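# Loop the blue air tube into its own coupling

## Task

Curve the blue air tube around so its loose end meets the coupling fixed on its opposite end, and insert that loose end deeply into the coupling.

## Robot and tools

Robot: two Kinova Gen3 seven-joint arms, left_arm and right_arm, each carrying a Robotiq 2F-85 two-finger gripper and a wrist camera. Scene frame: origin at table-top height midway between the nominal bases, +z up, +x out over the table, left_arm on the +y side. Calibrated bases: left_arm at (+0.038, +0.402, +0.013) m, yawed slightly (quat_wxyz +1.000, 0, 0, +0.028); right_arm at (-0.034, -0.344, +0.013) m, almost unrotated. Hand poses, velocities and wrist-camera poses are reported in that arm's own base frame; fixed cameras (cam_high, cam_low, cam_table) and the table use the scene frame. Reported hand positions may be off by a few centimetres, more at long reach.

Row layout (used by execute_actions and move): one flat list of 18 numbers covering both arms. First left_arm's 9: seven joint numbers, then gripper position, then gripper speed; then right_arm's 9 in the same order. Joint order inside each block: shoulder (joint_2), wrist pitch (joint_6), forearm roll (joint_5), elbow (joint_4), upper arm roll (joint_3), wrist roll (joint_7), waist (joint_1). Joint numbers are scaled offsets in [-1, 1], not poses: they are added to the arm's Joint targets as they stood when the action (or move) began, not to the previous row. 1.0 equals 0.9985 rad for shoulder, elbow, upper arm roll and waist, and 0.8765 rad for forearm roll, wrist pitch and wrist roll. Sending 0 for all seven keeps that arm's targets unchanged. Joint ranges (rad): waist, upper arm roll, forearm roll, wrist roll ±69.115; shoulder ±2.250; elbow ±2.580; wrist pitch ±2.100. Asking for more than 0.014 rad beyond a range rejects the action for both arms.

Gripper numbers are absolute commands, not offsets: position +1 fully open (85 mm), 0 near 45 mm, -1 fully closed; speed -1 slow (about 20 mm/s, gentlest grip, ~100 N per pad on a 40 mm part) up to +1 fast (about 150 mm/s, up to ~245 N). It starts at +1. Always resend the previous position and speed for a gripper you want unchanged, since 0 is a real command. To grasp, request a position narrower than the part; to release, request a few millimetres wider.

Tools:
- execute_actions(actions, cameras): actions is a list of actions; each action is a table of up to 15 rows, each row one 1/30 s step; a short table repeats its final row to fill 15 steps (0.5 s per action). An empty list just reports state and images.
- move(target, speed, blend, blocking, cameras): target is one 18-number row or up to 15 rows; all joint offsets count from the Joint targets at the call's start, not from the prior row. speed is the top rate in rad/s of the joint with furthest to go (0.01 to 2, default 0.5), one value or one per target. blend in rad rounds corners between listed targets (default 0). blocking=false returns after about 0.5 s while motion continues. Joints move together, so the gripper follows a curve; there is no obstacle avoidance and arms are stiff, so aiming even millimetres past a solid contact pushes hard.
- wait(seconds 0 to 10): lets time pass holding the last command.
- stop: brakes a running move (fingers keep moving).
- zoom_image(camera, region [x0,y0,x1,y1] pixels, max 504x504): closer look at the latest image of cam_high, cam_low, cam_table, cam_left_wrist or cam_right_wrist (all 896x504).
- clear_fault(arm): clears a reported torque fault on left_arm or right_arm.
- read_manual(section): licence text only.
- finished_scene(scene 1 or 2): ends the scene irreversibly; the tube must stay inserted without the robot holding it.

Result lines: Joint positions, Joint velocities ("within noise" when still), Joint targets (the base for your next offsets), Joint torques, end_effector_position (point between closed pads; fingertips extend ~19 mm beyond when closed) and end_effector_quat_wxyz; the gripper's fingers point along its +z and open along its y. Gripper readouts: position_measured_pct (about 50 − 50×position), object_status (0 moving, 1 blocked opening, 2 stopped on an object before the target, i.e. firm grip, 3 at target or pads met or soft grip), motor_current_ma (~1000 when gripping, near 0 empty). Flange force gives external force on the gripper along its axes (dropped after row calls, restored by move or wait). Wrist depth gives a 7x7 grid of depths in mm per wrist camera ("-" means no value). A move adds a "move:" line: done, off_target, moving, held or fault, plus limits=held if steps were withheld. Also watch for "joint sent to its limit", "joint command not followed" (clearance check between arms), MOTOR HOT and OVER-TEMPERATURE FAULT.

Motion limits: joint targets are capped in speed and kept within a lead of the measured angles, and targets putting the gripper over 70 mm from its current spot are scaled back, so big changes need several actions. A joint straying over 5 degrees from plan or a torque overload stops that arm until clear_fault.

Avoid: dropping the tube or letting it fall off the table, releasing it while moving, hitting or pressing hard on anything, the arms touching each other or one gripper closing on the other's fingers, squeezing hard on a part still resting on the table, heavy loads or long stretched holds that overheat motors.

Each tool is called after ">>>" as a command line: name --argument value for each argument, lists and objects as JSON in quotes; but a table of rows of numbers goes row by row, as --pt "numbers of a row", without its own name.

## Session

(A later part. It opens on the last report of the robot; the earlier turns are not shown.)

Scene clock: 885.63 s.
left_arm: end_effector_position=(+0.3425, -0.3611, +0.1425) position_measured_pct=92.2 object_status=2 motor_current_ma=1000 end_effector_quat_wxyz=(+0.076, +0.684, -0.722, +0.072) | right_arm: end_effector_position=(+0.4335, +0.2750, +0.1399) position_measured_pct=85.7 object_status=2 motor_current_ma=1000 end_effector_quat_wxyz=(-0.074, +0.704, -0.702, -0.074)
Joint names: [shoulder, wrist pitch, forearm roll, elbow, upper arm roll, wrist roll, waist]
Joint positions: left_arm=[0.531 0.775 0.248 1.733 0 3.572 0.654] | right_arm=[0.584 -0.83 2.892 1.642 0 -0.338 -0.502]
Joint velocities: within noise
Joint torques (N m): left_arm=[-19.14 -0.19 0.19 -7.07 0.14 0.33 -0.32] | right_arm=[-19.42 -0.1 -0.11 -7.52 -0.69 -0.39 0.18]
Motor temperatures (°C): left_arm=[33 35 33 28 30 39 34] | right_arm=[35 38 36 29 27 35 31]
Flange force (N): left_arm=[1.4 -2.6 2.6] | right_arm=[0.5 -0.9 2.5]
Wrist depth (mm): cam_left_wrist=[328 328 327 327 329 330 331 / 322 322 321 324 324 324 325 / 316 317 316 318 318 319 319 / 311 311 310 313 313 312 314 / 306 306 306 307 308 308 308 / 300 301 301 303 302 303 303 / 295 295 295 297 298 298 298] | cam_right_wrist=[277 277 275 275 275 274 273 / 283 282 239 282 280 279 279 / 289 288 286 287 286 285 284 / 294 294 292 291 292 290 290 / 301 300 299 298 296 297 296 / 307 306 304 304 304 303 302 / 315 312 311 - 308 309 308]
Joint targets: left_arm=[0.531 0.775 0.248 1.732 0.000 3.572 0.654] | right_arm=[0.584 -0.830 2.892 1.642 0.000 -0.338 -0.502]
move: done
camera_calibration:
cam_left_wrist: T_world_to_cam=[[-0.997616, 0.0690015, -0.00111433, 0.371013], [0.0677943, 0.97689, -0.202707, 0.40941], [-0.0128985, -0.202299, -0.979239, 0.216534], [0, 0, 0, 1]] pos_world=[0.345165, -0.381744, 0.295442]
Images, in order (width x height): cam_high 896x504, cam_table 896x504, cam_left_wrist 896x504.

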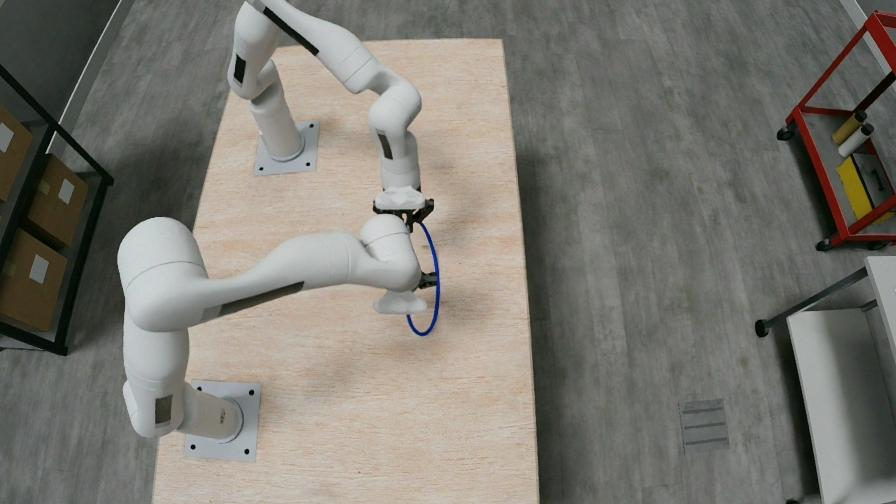

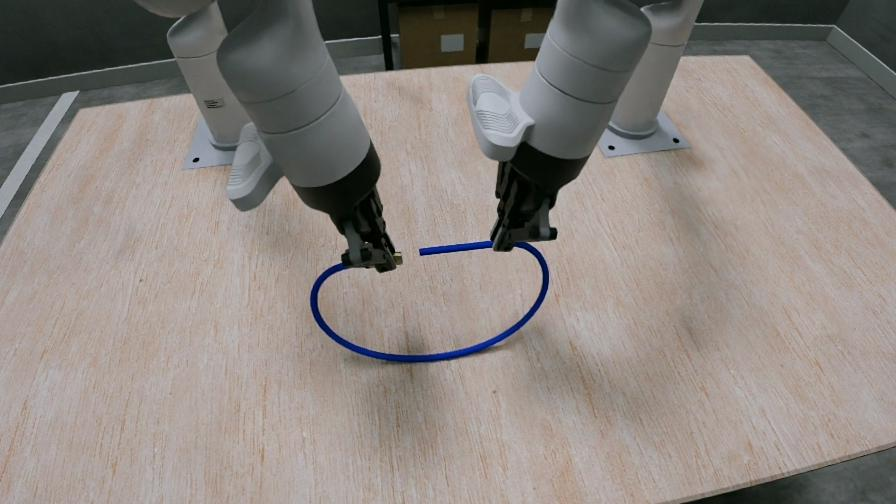

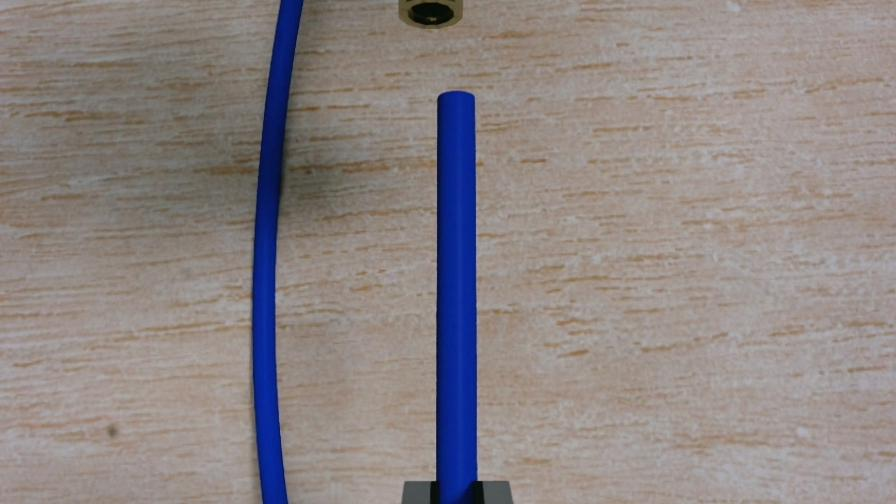

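>>> move --target '[0.0226,0.0185,-0.0086,-0.0426,0,0.0293,0.0174,-0.95,-1, 0,0,0,0,0,0,0,-0.9,-1]' --speed 0.06 --cameras '["cam_table","cam_left_wrist"]'

>>> zoom_image --camera "cam_table" --region '[370, 210, 470, 280]'

>>> zoom_image --camera "cam_left_wrist" --region '[340, 0, 580, 150]'

Scene clock: 915.43 s.
left_arm: end_effector_position=(+0.3467, -0.3744, +0.1424) position_measured_pct=92.2 object_status=2 motor_current_ma=1000 end_effector_quat_wxyz=(+0.076, +0.684, -0.722, +0.072) | right_arm: end_effector_position=(+0.4335, +0.2750, +0.1399) position_measured_pct=85.7 object_status=2 motor_current_ma=1000 end_effector_quat_wxyz=(-0.074, +0.704, -0.702, -0.074)
Joint names: [shoulder, wrist pitch, forearm roll, elbow, upper arm roll, wrist roll, waist]
Joint positions: left_arm=[0.553 0.791 0.241 1.69 0 3.597 0.672] | right_arm=[0.584 -0.83 2.892 1.642 0 -0.338 -0.502]
Joint velocities: within noise
Joint torques (N m): left_arm=[-19.65 -0.24 0.22 -7.48 0.23 0.18 -0.18] | right_arm=[-19.35 -0.1 -0.14 -7.56 -0.82 -0.4 0.19]
Motor temperatures (°C): left_arm=[33 35 32 28 30 39 34] | right_arm=[35 38 36 29 27 35 31]
Flange force (N): left_arm=[0.9 -1.9 2.5] | right_arm=[0.5 -0.6 2.4]
Wrist depth (mm): cam_left_wrist=[327 328 325 - 328 330 330 / 321 321 321 323 324 325 325 / 315 316 316 318 318 319 319 / 311 311 310 313 312 312 314 / 306 305 305 306 307 308 308 / 300 300 300 301 303 302 304 / 294 295 295 297 298 297 297] | cam_right_wrist=[277 277 275 275 275 274 273 / 284 282 281 280 280 280 279 / 289 288 285 286 286 285 284 / 295 293 292 291 292 290 290 / 301 300 298 298 296 297 296 / 308 306 305 304 304 303 302 / 314 313 311 - 308 310 309]
Joint targets: left_arm=[0.554 0.791 0.241 1.690 0.000 3.597 0.672] | right_arm=[0.584 -0.830 2.892 1.642 0.000 -0.338 -0.502]
move: done
camera_calibration:
cam_left_wrist: T_world_to_cam=[[-0.997609, 0.0690984, -0.00110653, 0.376161], [0.0678928, 0.976962, -0.202324, 0.422077], [-0.0128992, -0.201915, -0.979318, 0.213956], [0, 0, 0, 1]] pos_world=[0.349366, -0.395144, 0.295344]
Images, in order (width x height): cam_table 896x504, cam_left_wrist 896x504.

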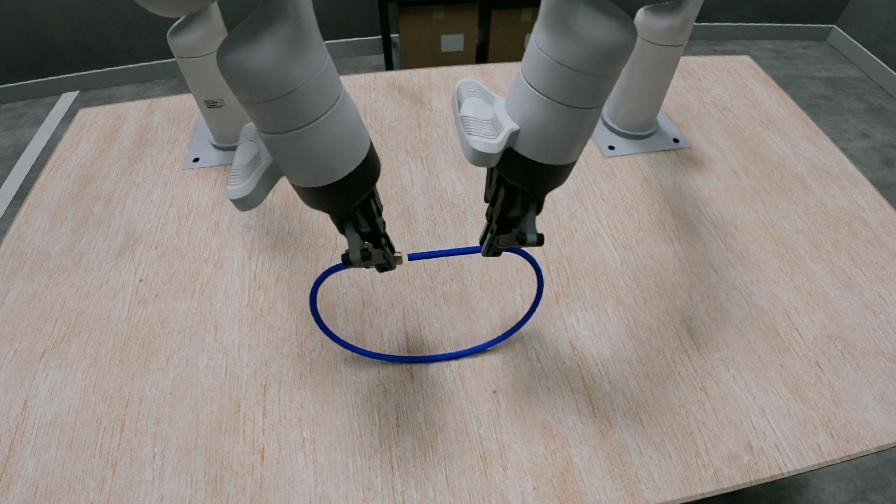

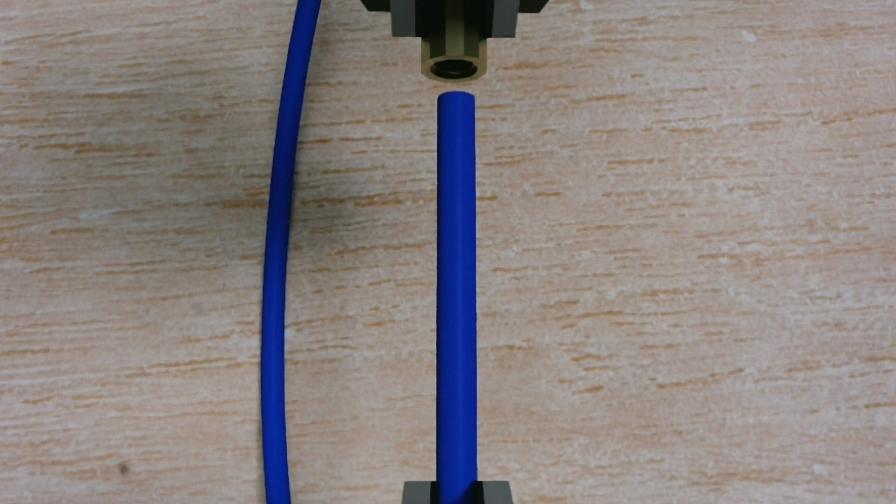

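Scaled by 5.040 from the camera's 896x504 image, which has a finer 1280x720 frame.

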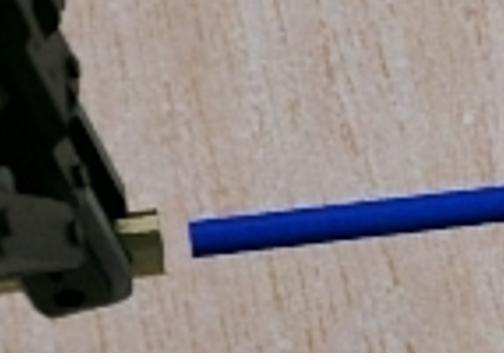

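Scaled by 2.100 from the camera's 896x504 image, which has a finer 1280x720 frame.

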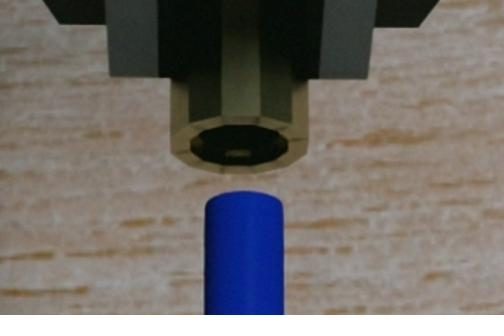

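>>> move --target '[0.0142,0.0094,-0.0067,-0.0267,0,0.0310,0.0213,-0.95,-1, 0,0,0,0,0,0,0,-0.9,-1]' --speed 0.02 --cameras '["cam_table","cam_left_wrist"]'

>>> zoom_image --camera "cam_table" --region '[370, 210, 470, 280]'

>>> zoom_image --camera "cam_left_wrist" --region '[340, 0, 580, 150]'

Scene clock: 939.50 s.
left_arm: end_effector_position=(+0.3459, -0.3865, +0.1423) position_measured_pct=92.2 object_status=2 motor_current_ma=1000 end_effector_quat_wxyz=(+0.076, +0.684, -0.722, +0.072) | right_arm: end_effector_position=(+0.4335, +0.2750, +0.1399) position_measured_pct=85.7 object_status=2 motor_current_ma=1000 end_effector_quat_wxyz=(-0.074, +0.704, -0.702, -0.074)
Joint names: [shoulder, wrist pitch, forearm roll, elbow, upper arm roll, wrist roll, waist]
Joint positions: left_arm=[0.568 0.799 0.235 1.663 0 3.625 0.693] | right_arm=[0.584 -0.83 2.892 1.642 0 -0.338 -0.502]
Joint velocities: within noise
Joint torques (N m): left_arm=[-19.77 -0.3 0.25 -7.28 0.25 0.45 0.04] | right_arm=[-19.38 -0.05 -0.12 -7.58 -0.74 -0.38 0.17]
Motor temperatures (°C): left_arm=[33 35 32 28 30 39 34] | right_arm=[35 38 36 29 27 35 31]
Flange force (N): left_arm=[0.6 -3.0 1.9] | right_arm=[0.5 -0.7 2.4]
Wrist depth (mm): cam_left_wrist=[327 328 - - - 330 331 / 320 321 319 - 322 323 325 / 316 315 316 318 318 318 318 / 310 311 311 312 313 312 313 / 306 305 305 307 307 307 308 / 300 301 300 302 302 303 303 / 295 295 295 297 298 297 297] | cam_right_wrist=[278 277 274 274 275 275 273 / 283 283 279 280 281 280 279 / 289 288 287 287 286 285 284 / 295 295 293 291 292 290 290 / 301 300 297 298 297 297 296 / 307 307 304 304 304 303 302 / 314 314 311 - 309 309 309]
Joint targets: left_arm=[0.568 0.799 0.235 1.663 0.000 3.625 0.693] | right_arm=[0.584 -0.830 2.892 1.642 0.000 -0.338 -0.502]
move: done
camera_calibration:
cam_left_wrist: T_world_to_cam=[[-0.997623, 0.0689047, -0.00105888, 0.37601], [0.067695, 0.977, -0.202209, 0.433989], [-0.0128986, -0.2018, -0.979342, 0.211458], [0, 0, 0, 1]] pos_world=[0.348465, -0.407244, 0.295244]
Images, in order (width x height): cam_table 896x504, cam_left_wrist 896x504.

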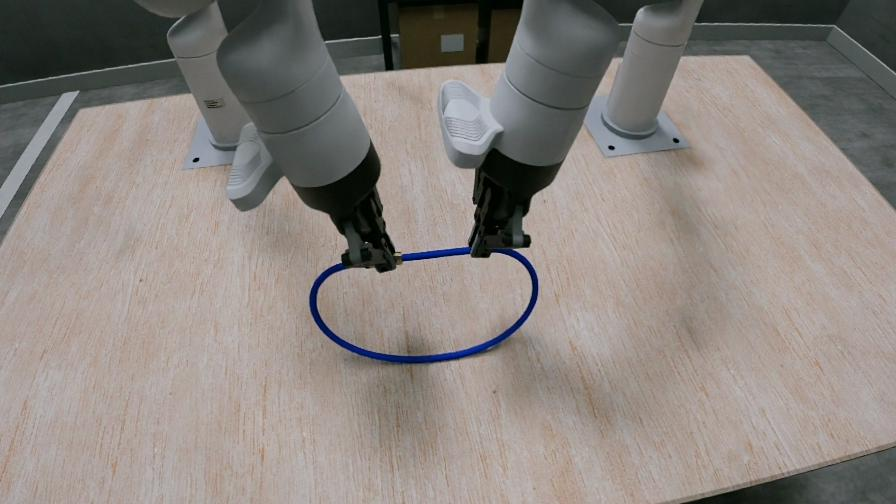

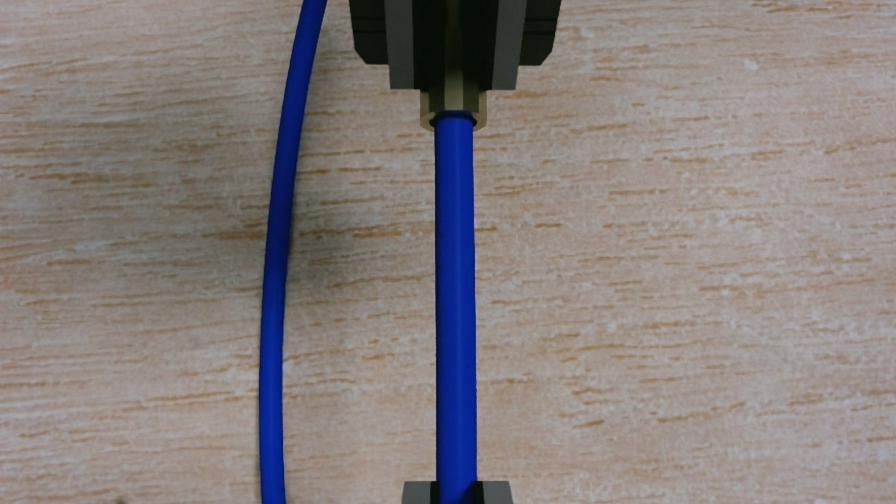

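Scaled by 5.040 from the camera's 896x504 image, which has a finer 1280x720 frame.

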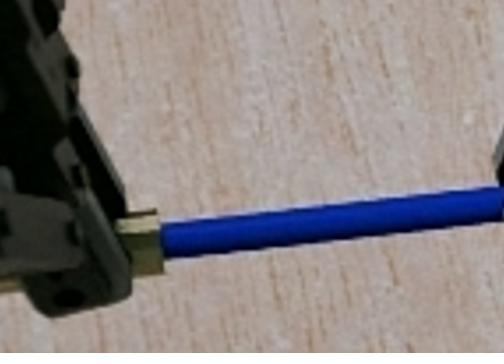

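Scaled by 2.100 from the camera's 896x504 image, which has a finer 1280x720 frame.

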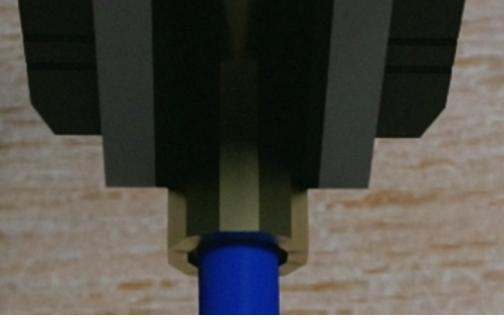

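>>> move --target '[0.0095,0.0063,-0.0046,-0.0178,0,0.0207,0.0141,-0.95,-1, 0,0,0,0,0,0,0,-0.9,-1]' --speed 0.02 --cameras '["cam_table","cam_left_wrist"]'

>>> zoom_image --camera "cam_left_wrist" --region '[340, 50, 580, 230]'

>>> zoom_image --camera "cam_table" --region '[370, 210, 470, 280]'

Scene clock: 958.40 s.
left_arm: end_effector_position=(+0.3451, -0.3946, +0.1422) position_measured_pct=92.2 object_status=2 motor_current_ma=1000 end_effector_quat_wxyz=(+0.076, +0.684, -0.722, +0.072) | right_arm: end_effector_position=(+0.4335, +0.2750, +0.1399) position_measured_pct=85.7 object_status=2 motor_current_ma=1000 end_effector_quat_wxyz=(-0.074, +0.704, -0.702, -0.074)
Joint names: [shoulder, wrist pitch, forearm roll, elbow, upper arm roll, wrist roll, waist]
Joint positions: left_arm=[0.577 0.805 0.231 1.646 0 3.643 0.707] | right_arm=[0.584 -0.83 2.892 1.642 0 -0.338 -0.502]
Joint velocities: within noise
Joint torques (N m): left_arm=[-20 -0.29 0.18 -7.63 0.35 0.33 -0.17] | right_arm=[-19.47 -0.02 -0.21 -7.68 -0.84 -0.37 0.08]
Motor temperatures (°C): left_arm=[33 35 32 29 30 39 34] | right_arm=[34 38 36 29 27 35 31]
Flange force (N): left_arm=[0.5 -1.7 2.1] | right_arm=[0.7 -0.7 2.5]
Wrist depth (mm): cam_left_wrist=[327 326 - - - 328 330 / 320 321 319 - 322 324 324 / 315 316 315 316 318 317 318 / 309 311 310 312 312 312 314 / 305 306 305 306 308 308 308 / 300 300 300 301 302 302 303 / 294 294 295 297 297 297 297] | cam_right_wrist=[278 277 275 275 275 275 273 / 283 283 244 282 280 280 279 / 289 289 286 287 286 285 284 / 295 294 292 292 292 290 290 / 301 300 299 299 296 297 295 / 307 306 304 304 304 304 302 / 313 313 310 - 309 310 309]
Joint targets: left_arm=[0.577 0.805 0.231 1.645 0.000 3.643 0.707] | right_arm=[0.584 -0.830 2.892 1.642 0.000 -0.338 -0.502]
move: done
camera_calibration:
cam_left_wrist: T_world_to_cam=[[-0.997638, 0.0686852, -0.00110819, 0.375698], [0.0674912, 0.977035, -0.202108, 0.441991], [-0.0127991, -0.201705, -0.979363, 0.209726], [0, 0, 0, 1]] pos_world=[0.347664, -0.415343, 0.295144]
Images, in order (width x height): cam_table 896x504, cam_left_wrist 896x504.

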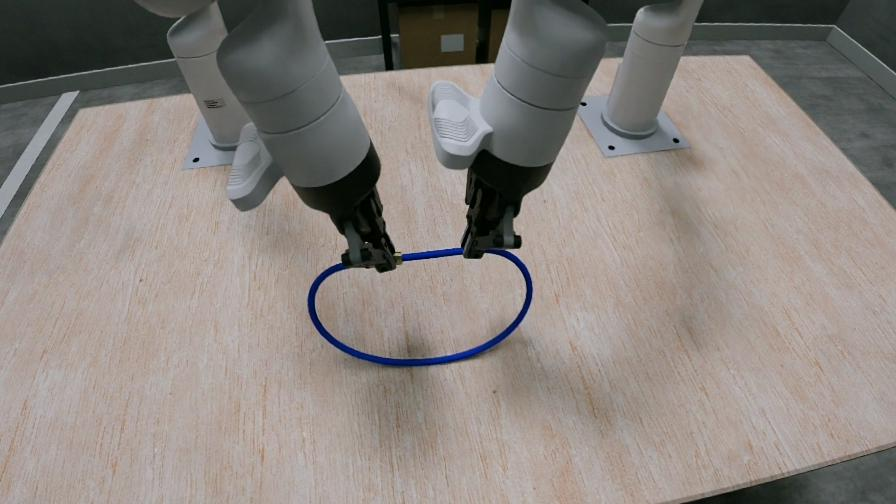

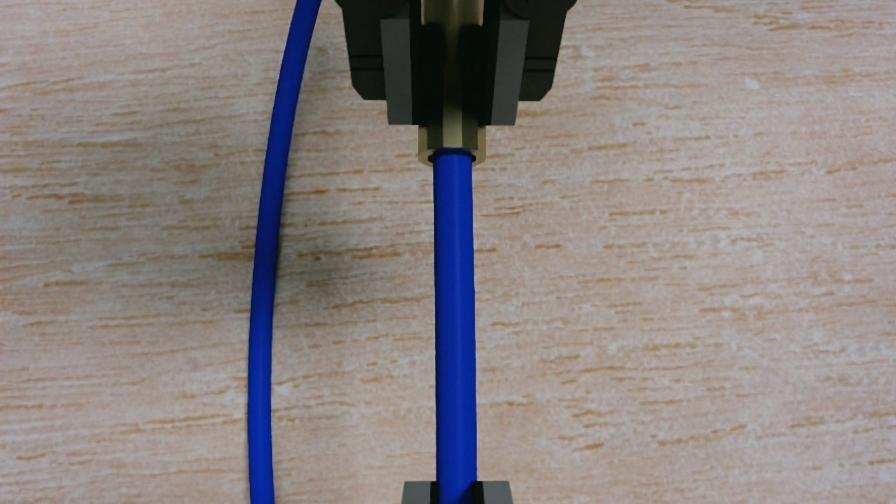

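Scaled by 2.100 from the camera's 896x504 image, which has a finer 1280x720 frame.

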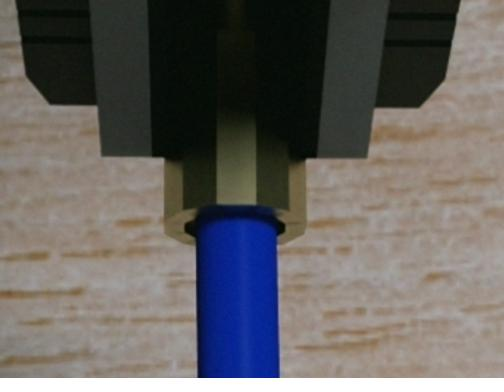

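Scaled by 5.040 from the camera's 896x504 image, which has a finer 1280x720 frame.

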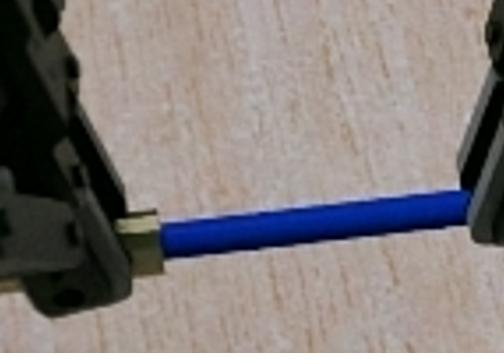

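>>> move --target '[0.0074,0.0050,-0.0034,-0.0139,0,0.0153,0.0104,-0.95,-1, 0,0,0,0,0,0,0,-0.9,-1]' --speed 0.015 --cameras '["cam_left_wrist"]'

Scene clock: 971.50 s.
left_arm: end_effector_position=(+0.3446, -0.4006, +0.1421) position_measured_pct=92.2 object_status=2 motor_current_ma=1000 end_effector_quat_wxyz=(+0.076, +0.684, -0.722, +0.072) | right_arm: end_effector_position=(+0.4336, +0.2749, +0.1399) position_measured_pct=85.7 object_status=2 motor_current_ma=1000 end_effector_quat_wxyz=(-0.074, +0.704, -0.702, -0.074)
Joint names: [shoulder, wrist pitch, forearm roll, elbow, upper arm roll, wrist roll, waist]
Joint positions: left_arm=[0.585 0.809 0.228 1.632 -0.001 3.656 0.717] | right_arm=[0.584 -0.83 2.892 1.642 0 -0.338 -0.502]
Joint velocities: within noise
Joint torques (N m): left_arm=[-21.73 -2.58 3.33 -12.43 5.98 0.21 5] | right_arm=[-20.63 1.48 -3.58 -11.34 -7.75 -0.37 -6.77]
Motor temperatures (°C): left_arm=[33 35 32 29 30 39 34] | right_arm=[34 38 36 29 27 35 31]
Flange force (N): left_arm=[-13.5 -1.1 -0.6] | right_arm=[16.0 -0.9 -0.6]
Wrist depth (mm): cam_left_wrist=[325 324 - - - 327 327 / 320 321 - - - 322 324 / 314 315 314 315 316 317 318 / 309 310 308 311 311 312 312 / 303 305 304 306 306 307 307 / 299 299 299 300 301 302 303 / 293 294 295 296 297 296 297] | cam_right_wrist=[277 277 274 275 275 274 273 / 284 283 245 281 280 280 279 / 290 288 287 286 286 285 285 / 295 293 291 292 291 290 290 / 300 299 298 298 297 297 295 / 306 305 304 304 303 303 302 / 314 313 310 - 309 308 308]
Joint targets: left_arm=[0.585 0.809 0.228 1.632 0.000 3.656 0.717] | right_arm=[0.584 -0.830 2.892 1.642 0.000 -0.338 -0.502]
move: done
camera_calibration:
cam_left_wrist: T_world_to_cam=[[-0.997652, 0.0684725, -0.00115203, 0.375546], [0.0672944, 0.977089, -0.201911, 0.447997], [-0.0126997, -0.201514, -0.979403, 0.20845], [0, 0, 0, 1]] pos_world=[0.347164, -0.421442, 0.295045]
Images, in order (width x height): cam_left_wrist 896x504.

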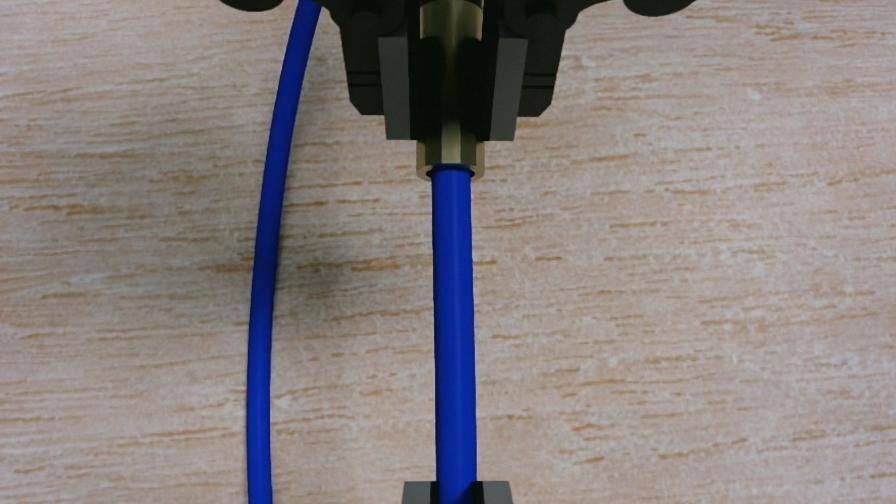

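>>> move --target '[0.0019,0.0012,-0.0008,-0.0035,0,0.0038,0.0026,-0.95,-1, 0,0,0,0,0,0,0,-0.9,-1]' --speed 0.015 --cameras '["cam_left_wrist","cam_table"]'

>>> zoom_image --camera "cam_left_wrist" --region '[340, 50, 580, 230]'

Scene clock: 980.47 s.
left_arm: end_effector_position=(+0.3444, -0.4023, +0.1421) position_measured_pct=92.2 object_status=2 motor_current_ma=1000 end_effector_quat_wxyz=(+0.076, +0.684, -0.722, +0.072) | right_arm: end_effector_position=(+0.4335, +0.2750, +0.1399) position_measured_pct=85.7 object_status=2 motor_current_ma=1000 end_effector_quat_wxyz=(-0.074, +0.704, -0.702, -0.074)
Joint names: [shoulder, wrist pitch, forearm roll, elbow, upper arm roll, wrist roll, waist]
Joint positions: left_arm=[0.586 0.81 0.227 1.628 0 3.659 0.72] | right_arm=[0.584 -0.83 2.892 1.642 0 -0.338 -0.502]
Joint velocities: within noise
Joint torques (N m): left_arm=[-22.75 -3.9 4.93 -15.26 8.91 0.24 7.8] | right_arm=[-21.18 2.27 -5.37 -13.19 -11.38 -0.38 -10.37]
Motor temperatures (°C): left_arm=[33 35 32 29 30 39 34] | right_arm=[34 38 36 29 27 35 31]
Flange force (N): left_arm=[-21.7 -0.5 -1.7] | right_arm=[24.0 -1.2 -2.4]
Wrist depth (mm): cam_left_wrist=[323 324 - - - 325 328 / 319 320 - - - 322 323 / 314 315 313 314 315 318 317 / 308 309 309 310 311 312 312 / 303 304 305 306 306 306 307 / 299 300 300 301 301 301 302 / 293 293 294 296 297 296 296] | cam_right_wrist=[278 277 274 275 276 275 273 / 283 283 246 281 281 280 279 / 289 288 286 287 286 284 284 / 295 294 292 291 292 290 290 / 300 299 298 298 296 297 296 / 305 305 303 302 303 303 302 / 313 313 311 - 309 309 308]
Joint targets: left_arm=[0.586 0.810 0.227 1.628 0.000 3.659 0.720] | right_arm=[0.584 -0.830 2.892 1.642 0.000 -0.338 -0.502]
move: done
camera_calibration:
cam_left_wrist: T_world_to_cam=[[-0.997652, 0.0684711, -0.00115866, 0.375457], [0.067293, 0.97707, -0.202006, 0.449574], [-0.0126995, -0.20161, -0.979384, 0.207981], [0, 0, 0, 1]] pos_world=[0.346964, -0.423042, 0.294945]
Images, in order (width x height): cam_table 896x504, cam_left_wrist 896x504.

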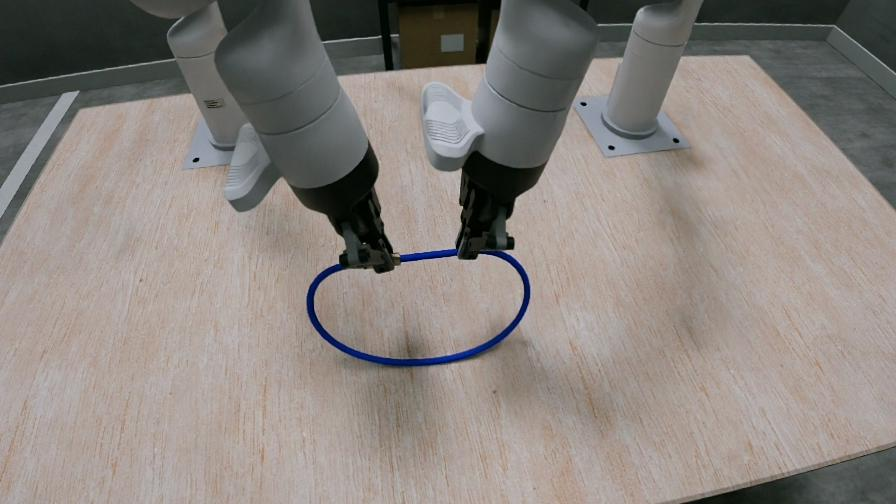

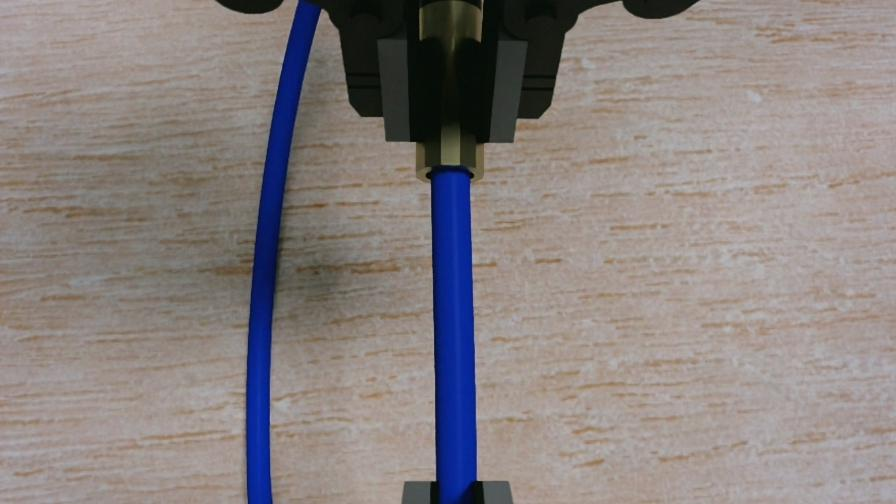

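Scaled by 2.100 from the camera's 896x504 image, which has a finer 1280x720 frame.

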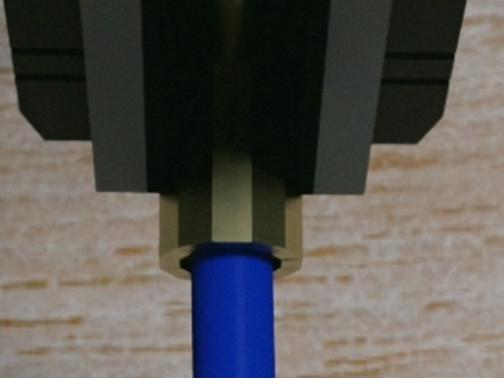

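>>> move --target '[0.0025,0.0016,-0.0010,-0.0047,0,0.0050,0.0034,-0.95,-1, 0,0,0,0,0,0,0,-0.9,-1]' --speed 0.015 --cameras '["cam_left_wrist","cam_table"]'

>>> zoom_image --camera "cam_left_wrist" --region '[340, 50, 580, 230]'

Scene clock: 1014.73 s.
left_arm: end_effector_position=(+0.3443, -0.4043, +0.1421) position_measured_pct=92.2 object_status=2 motor_current_ma=1000 end_effector_quat_wxyz=(+0.076, +0.684, -0.722, +0.072) | right_arm: end_effector_position=(+0.4335, +0.2749, +0.1399) position_measured_pct=85.7 object_status=2 motor_current_ma=1000 end_effector_quat_wxyz=(-0.074, +0.704, -0.702, -0.074)
Joint names: [shoulder, wrist pitch, forearm roll, elbow, upper arm roll, wrist roll, waist]
Joint positions: left_arm=[0.589 0.811 0.226 1.623 0 3.664 0.723] | right_arm=[0.584 -0.83 2.892 1.642 0 -0.338 -0.502]
Joint velocities: within noise
Joint torques (N m): left_arm=[-23.85 -5.41 6.78 -18.33 12.35 0.2 11] | right_arm=[-21.77 3.13 -7.41 -15.29 -15.57 -0.38 -14.55]
Motor temperatures (°C): left_arm=[33 35 33 29 30 39 35] | right_arm=[34 38 36 29 27 35 31]
Flange force (N): left_arm=[-30.5 -0.1 -3.4] | right_arm=[33.2 -1.5 -4.4]
Wrist depth (mm): cam_left_wrist=[323 323 - - - 325 326 / 318 320 - - - 322 322 / 313 314 313 314 314 316 317 / 307 309 308 310 311 311 311 / 303 303 304 305 306 306 307 / 298 299 299 300 301 301 302 / 292 294 294 295 296 296 296] | cam_right_wrist=[277 277 274 275 275 274 273 / 283 282 279 281 280 279 279 / 289 288 286 287 285 285 284 / 294 293 291 291 291 289 289 / 300 299 297 297 296 296 295 / 305 305 303 303 303 302 301 / 313 312 310 - 307 309 307]
Joint targets: left_arm=[0.589 0.811 0.226 1.623 0.000 3.664 0.723] | right_arm=[0.584 -0.830 2.892 1.642 0.000 -0.338 -0.502]
move: done
camera_calibration:
cam_left_wrist: T_world_to_cam=[[-0.99766, 0.068352, -0.00124276, 0.375471], [0.0671922, 0.977058, -0.202096, 0.451591], [-0.0125994, -0.201706, -0.979365, 0.207495], [0, 0, 0, 1]] pos_world=[0.346864, -0.425042, 0.294945]
Images, in order (width x height): cam_table 896x504, cam_left_wrist 896x504.

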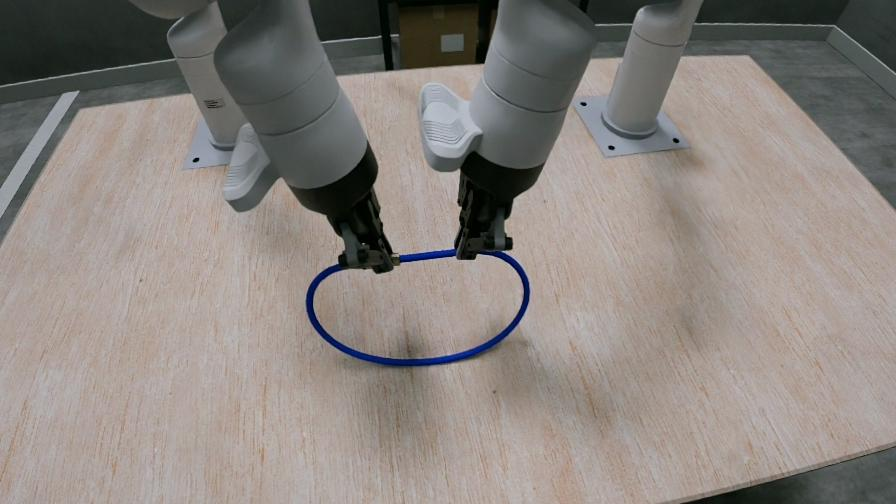

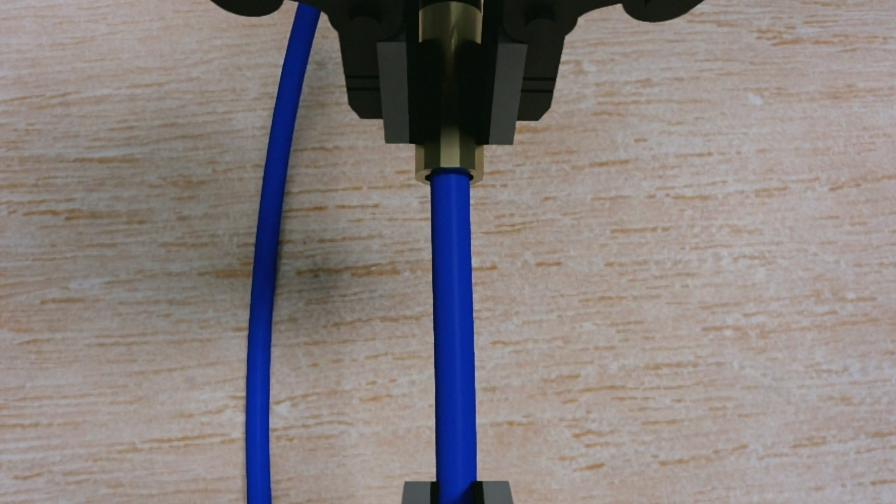

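Scaled by 2.100 from the camera's 896x504 image, which has a finer 1280x720 frame.

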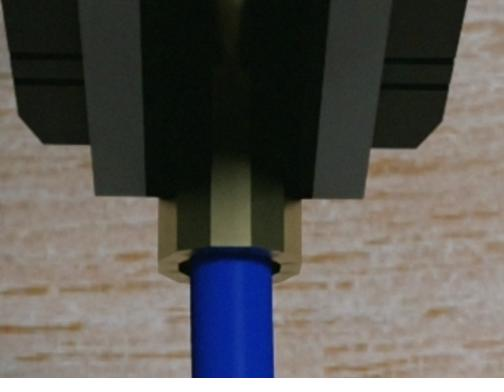

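>>> move --target '[-0.0074,-0.0050,0.0034,0.0139,0,-0.0153,-0.0104,-0.95,-1, 0,0,0,0,0,0,0,-0.9,-1]' --speed 0.015 --cameras '["cam_left_wrist"]'

>>> zoom_image --camera "cam_left_wrist" --region '[340, 50, 580, 230]'

Scene clock: 1023.47 s.
left_arm: end_effector_position=(+0.3448, -0.3983, +0.1422) position_measured_pct=92.2 object_status=2 motor_current_ma=1000 end_effector_quat_wxyz=(+0.076, +0.684, -0.722, +0.072) | right_arm: end_effector_position=(+0.4335, +0.2751, +0.1399) position_measured_pct=85.7 object_status=2 motor_current_ma=1000 end_effector_quat_wxyz=(-0.074, +0.704, -0.702, -0.074)
Joint names: [shoulder, wrist pitch, forearm roll, elbow, upper arm roll, wrist roll, waist]
Joint positions: left_arm=[0.582 0.807 0.229 1.637 0 3.65 0.713] | right_arm=[0.584 -0.83 2.892 1.642 0 -0.338 -0.502]
Joint velocities: within noise
Joint torques (N m): left_arm=[-20.63 -0.97 1.15 -9.18 2 0.24 1.29] | right_arm=[-19.86 0.44 -1.19 -8.79 -2.85 -0.38 -1.9]
Motor temperatures (°C): left_arm=[33 35 33 30 30 39 35] | right_arm=[34 38 36 29 28 35 31]
Flange force (N): left_arm=[-3.6 -1.2 1.5] | right_arm=[5.2 -0.7 1.6]
Wrist depth (mm): cam_left_wrist=[326 325 - - - 328 329 / 320 321 319 - 322 324 323 / 315 316 313 315 316 318 318 / 310 310 310 311 312 312 313 / 305 305 305 306 306 308 308 / 300 300 299 301 302 303 302 / 295 295 295 296 297 297 298] | cam_right_wrist=[277 278 275 275 275 275 273 / 283 283 244 281 280 279 279 / 289 288 286 287 286 285 284 / 294 294 292 291 291 289 290 / 300 299 298 298 296 297 295 / 306 306 304 304 303 303 301 / 314 313 310 - 309 308 309]
Joint targets: left_arm=[0.582 0.807 0.229 1.637 0.000 3.650 0.713] | right_arm=[0.584 -0.830 2.892 1.642 0.000 -0.338 -0.502]
move: done
camera_calibration:
cam_left_wrist: T_world_to_cam=[[-0.997638, 0.0686883, -0.00112276, 0.375659], [0.0674948, 0.976995, -0.202299, 0.445665], [-0.0127987, -0.201897, -0.979323, 0.208883], [0, 0, 0, 1]] pos_world=[0.347365, -0.419043, 0.295144]
Images, in order (width x height): cam_left_wrist 896x504.

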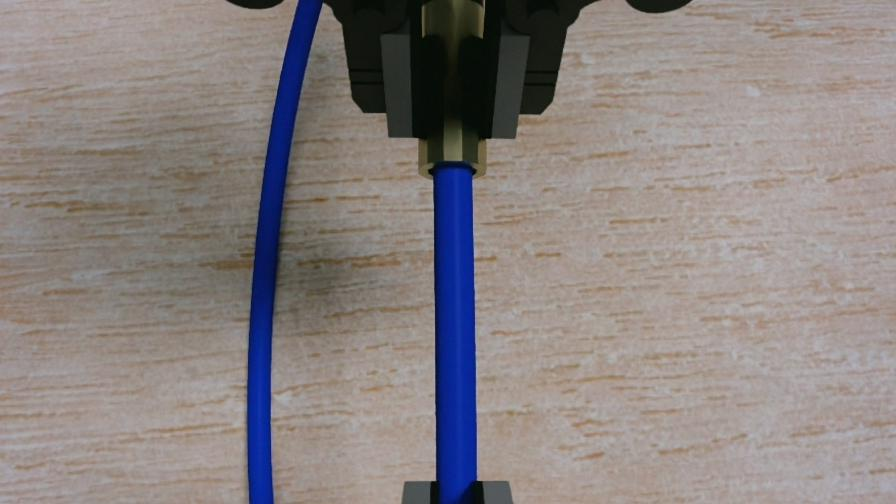

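Scaled by 2.100 from the camera's 896x504 image, which has a finer 1280x720 frame.

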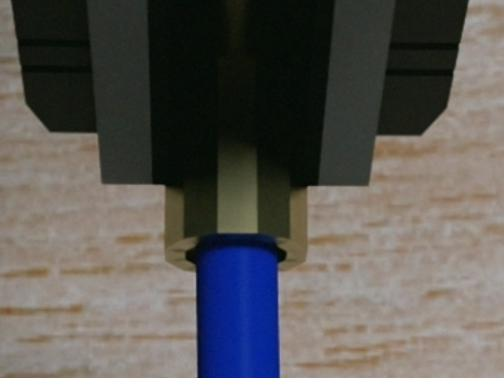

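>>> move --target '[0,0,0,0,0,0,0,-0.2,-1, 0,0,0,0,0,0,0,-0.9,-1]' --speed 0.1

>>> zoom_image --camera "cam_table" --region '[290, 190, 570, 400]'

>>> zoom_image --camera "cam_left_wrist" --region '[340, 50, 580, 230]'

Scene clock: 1061.13 s.
left_arm: end_effector_position=(+0.3448, -0.3982, +0.1422) position_measured_pct=60.2 object_status=0 motor_current_ma=0 end_effector_quat_wxyz=(+0.076, +0.684, -0.722, +0.072) | right_arm: end_effector_position=(+0.4335, +0.2750, +0.1399) position_measured_pct=85.7 object_status=2 motor_current_ma=1000 end_effector_quat_wxyz=(-0.074, +0.704, -0.702, -0.074)
Joint names: [shoulder, wrist pitch, forearm roll, elbow, upper arm roll, wrist roll, waist]
Joint positions: left_arm=[0.582 0.807 0.229 1.637 0 3.65 0.713] | right_arm=[0.584 -0.83 2.892 1.642 0 -0.338 -0.502]
Joint velocities: within noise
Joint torques (N m): left_arm=[-20.7 -0.41 0.43 -7.88 0.77 0.2 0.14] | right_arm=[-19.67 0.12 -0.55 -8.08 -1.62 -0.27 -0.57]
Motor temperatures (°C): left_arm=[33 35 33 29 30 39 35] | right_arm=[34 38 36 29 27 35 31]
Flange force (N): left_arm=[0.6 -2.5 2.7] | right_arm=[2.0 -0.6 2.3]
Wrist depth (mm): cam_left_wrist=[325 326 - - - 328 328 / 320 321 - - - 323 325 / 314 316 315 315 316 318 317 / 309 310 310 311 311 311 312 / 303 305 305 306 306 307 307 / 298 300 300 301 302 302 303 / 294 294 294 295 297 297 297] | cam_right_wrist=[276 277 276 276 275 274 273 / 283 283 282 281 280 279 278 / 288 288 287 287 285 285 284 / 294 294 294 292 292 290 290 / 300 299 299 298 297 297 296 / 305 307 305 304 304 303 303 / 314 312 311 - 309 309 308]
Joint targets: left_arm=[0.582 0.807 0.229 1.637 0.000 3.650 0.713] | right_arm=[0.584 -0.830 2.892 1.642 0.000 -0.338 -0.502]
move: done
camera_calibration:
cam_left_wrist: T_world_to_cam=[[-0.997645, 0.0685717, -0.00119345, 0.375726], [0.0673961, 0.977023, -0.202197, 0.445556], [-0.012699, -0.201802, -0.979344, 0.208819], [0, 0, 0, 1]] pos_world=[0.347464, -0.418943, 0.295044]
cam_right_wrist: T_world_to_cam=[[-0.999902, 0.00153459, -0.013928, 0.438684], [-0.00209273, 0.966482, 0.256726, -0.251958], [0.0138551, 0.25673, -0.966384, 0.211208], [0, 0, 0, 1]] pos_world=[0.435188, 0.188616, 0.274902]

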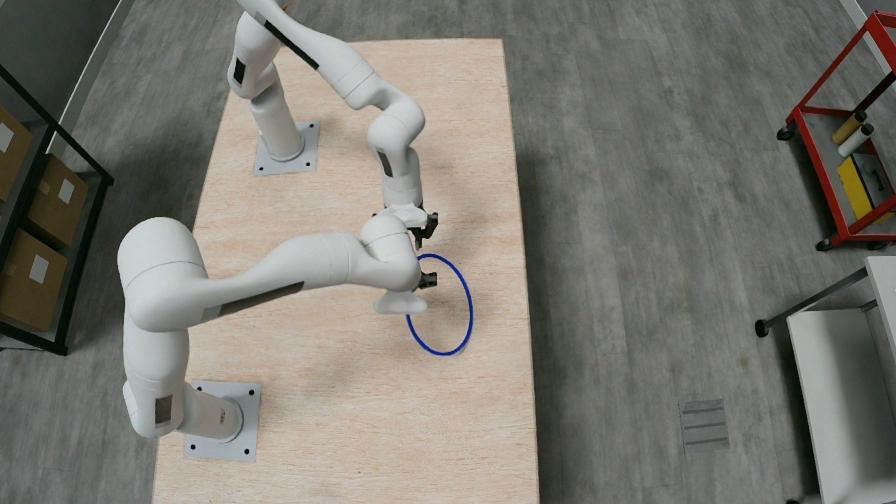

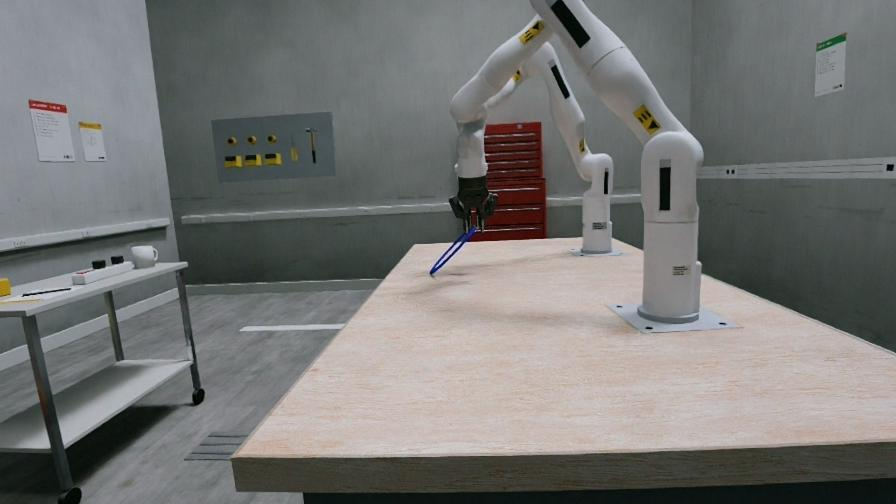

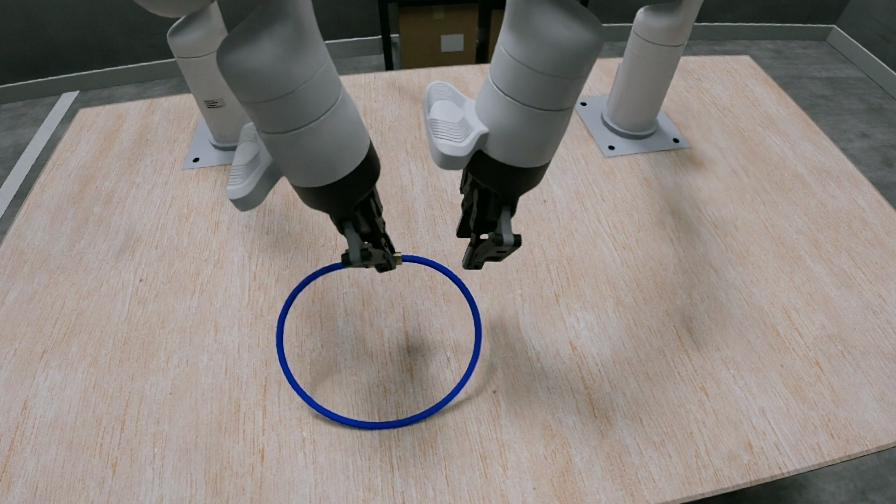

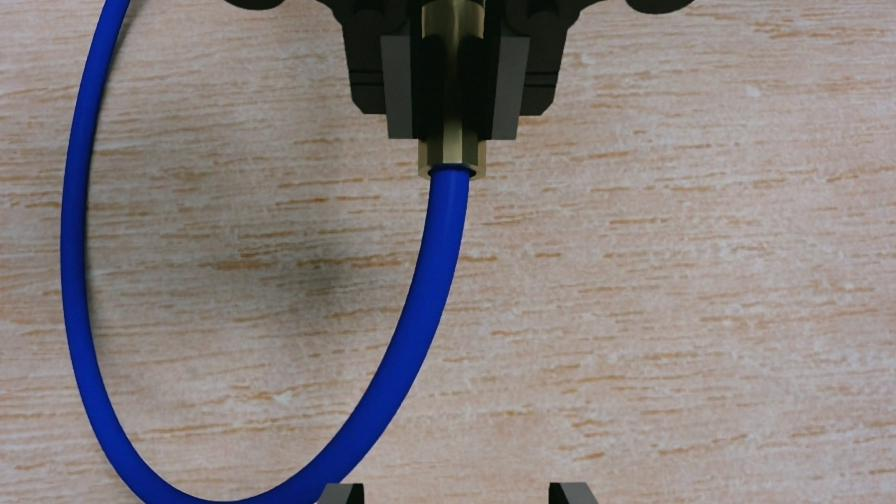

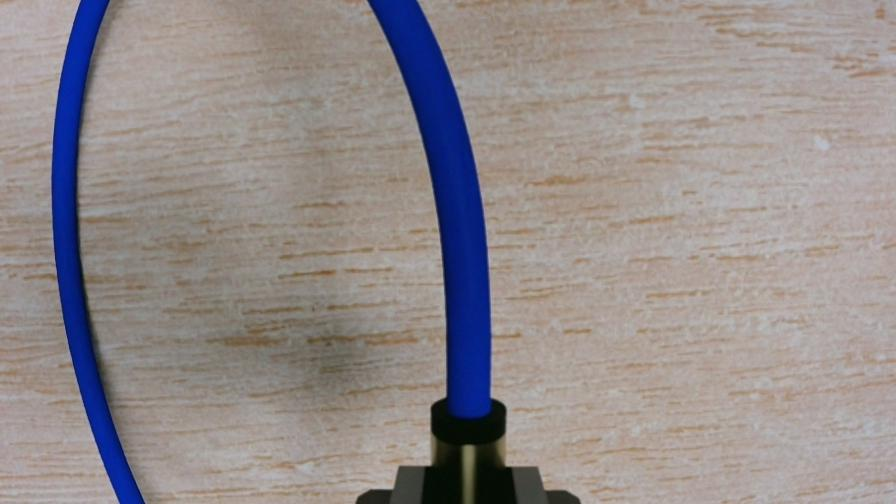

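Scaled by 1.800 from the camera's 896x504 image, which has a finer 1280x720 frame.

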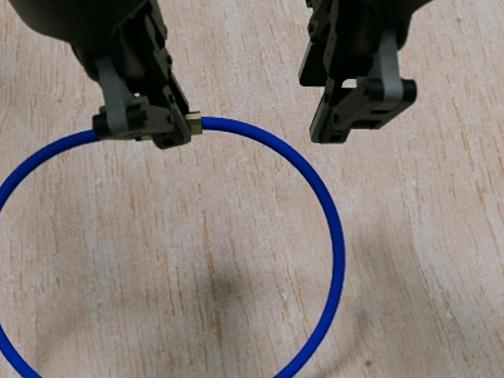

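Scaled by 2.100 from the camera's 896x504 image, which has a finer 1280x720 frame.

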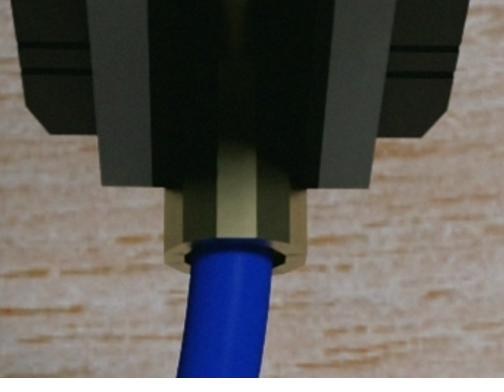

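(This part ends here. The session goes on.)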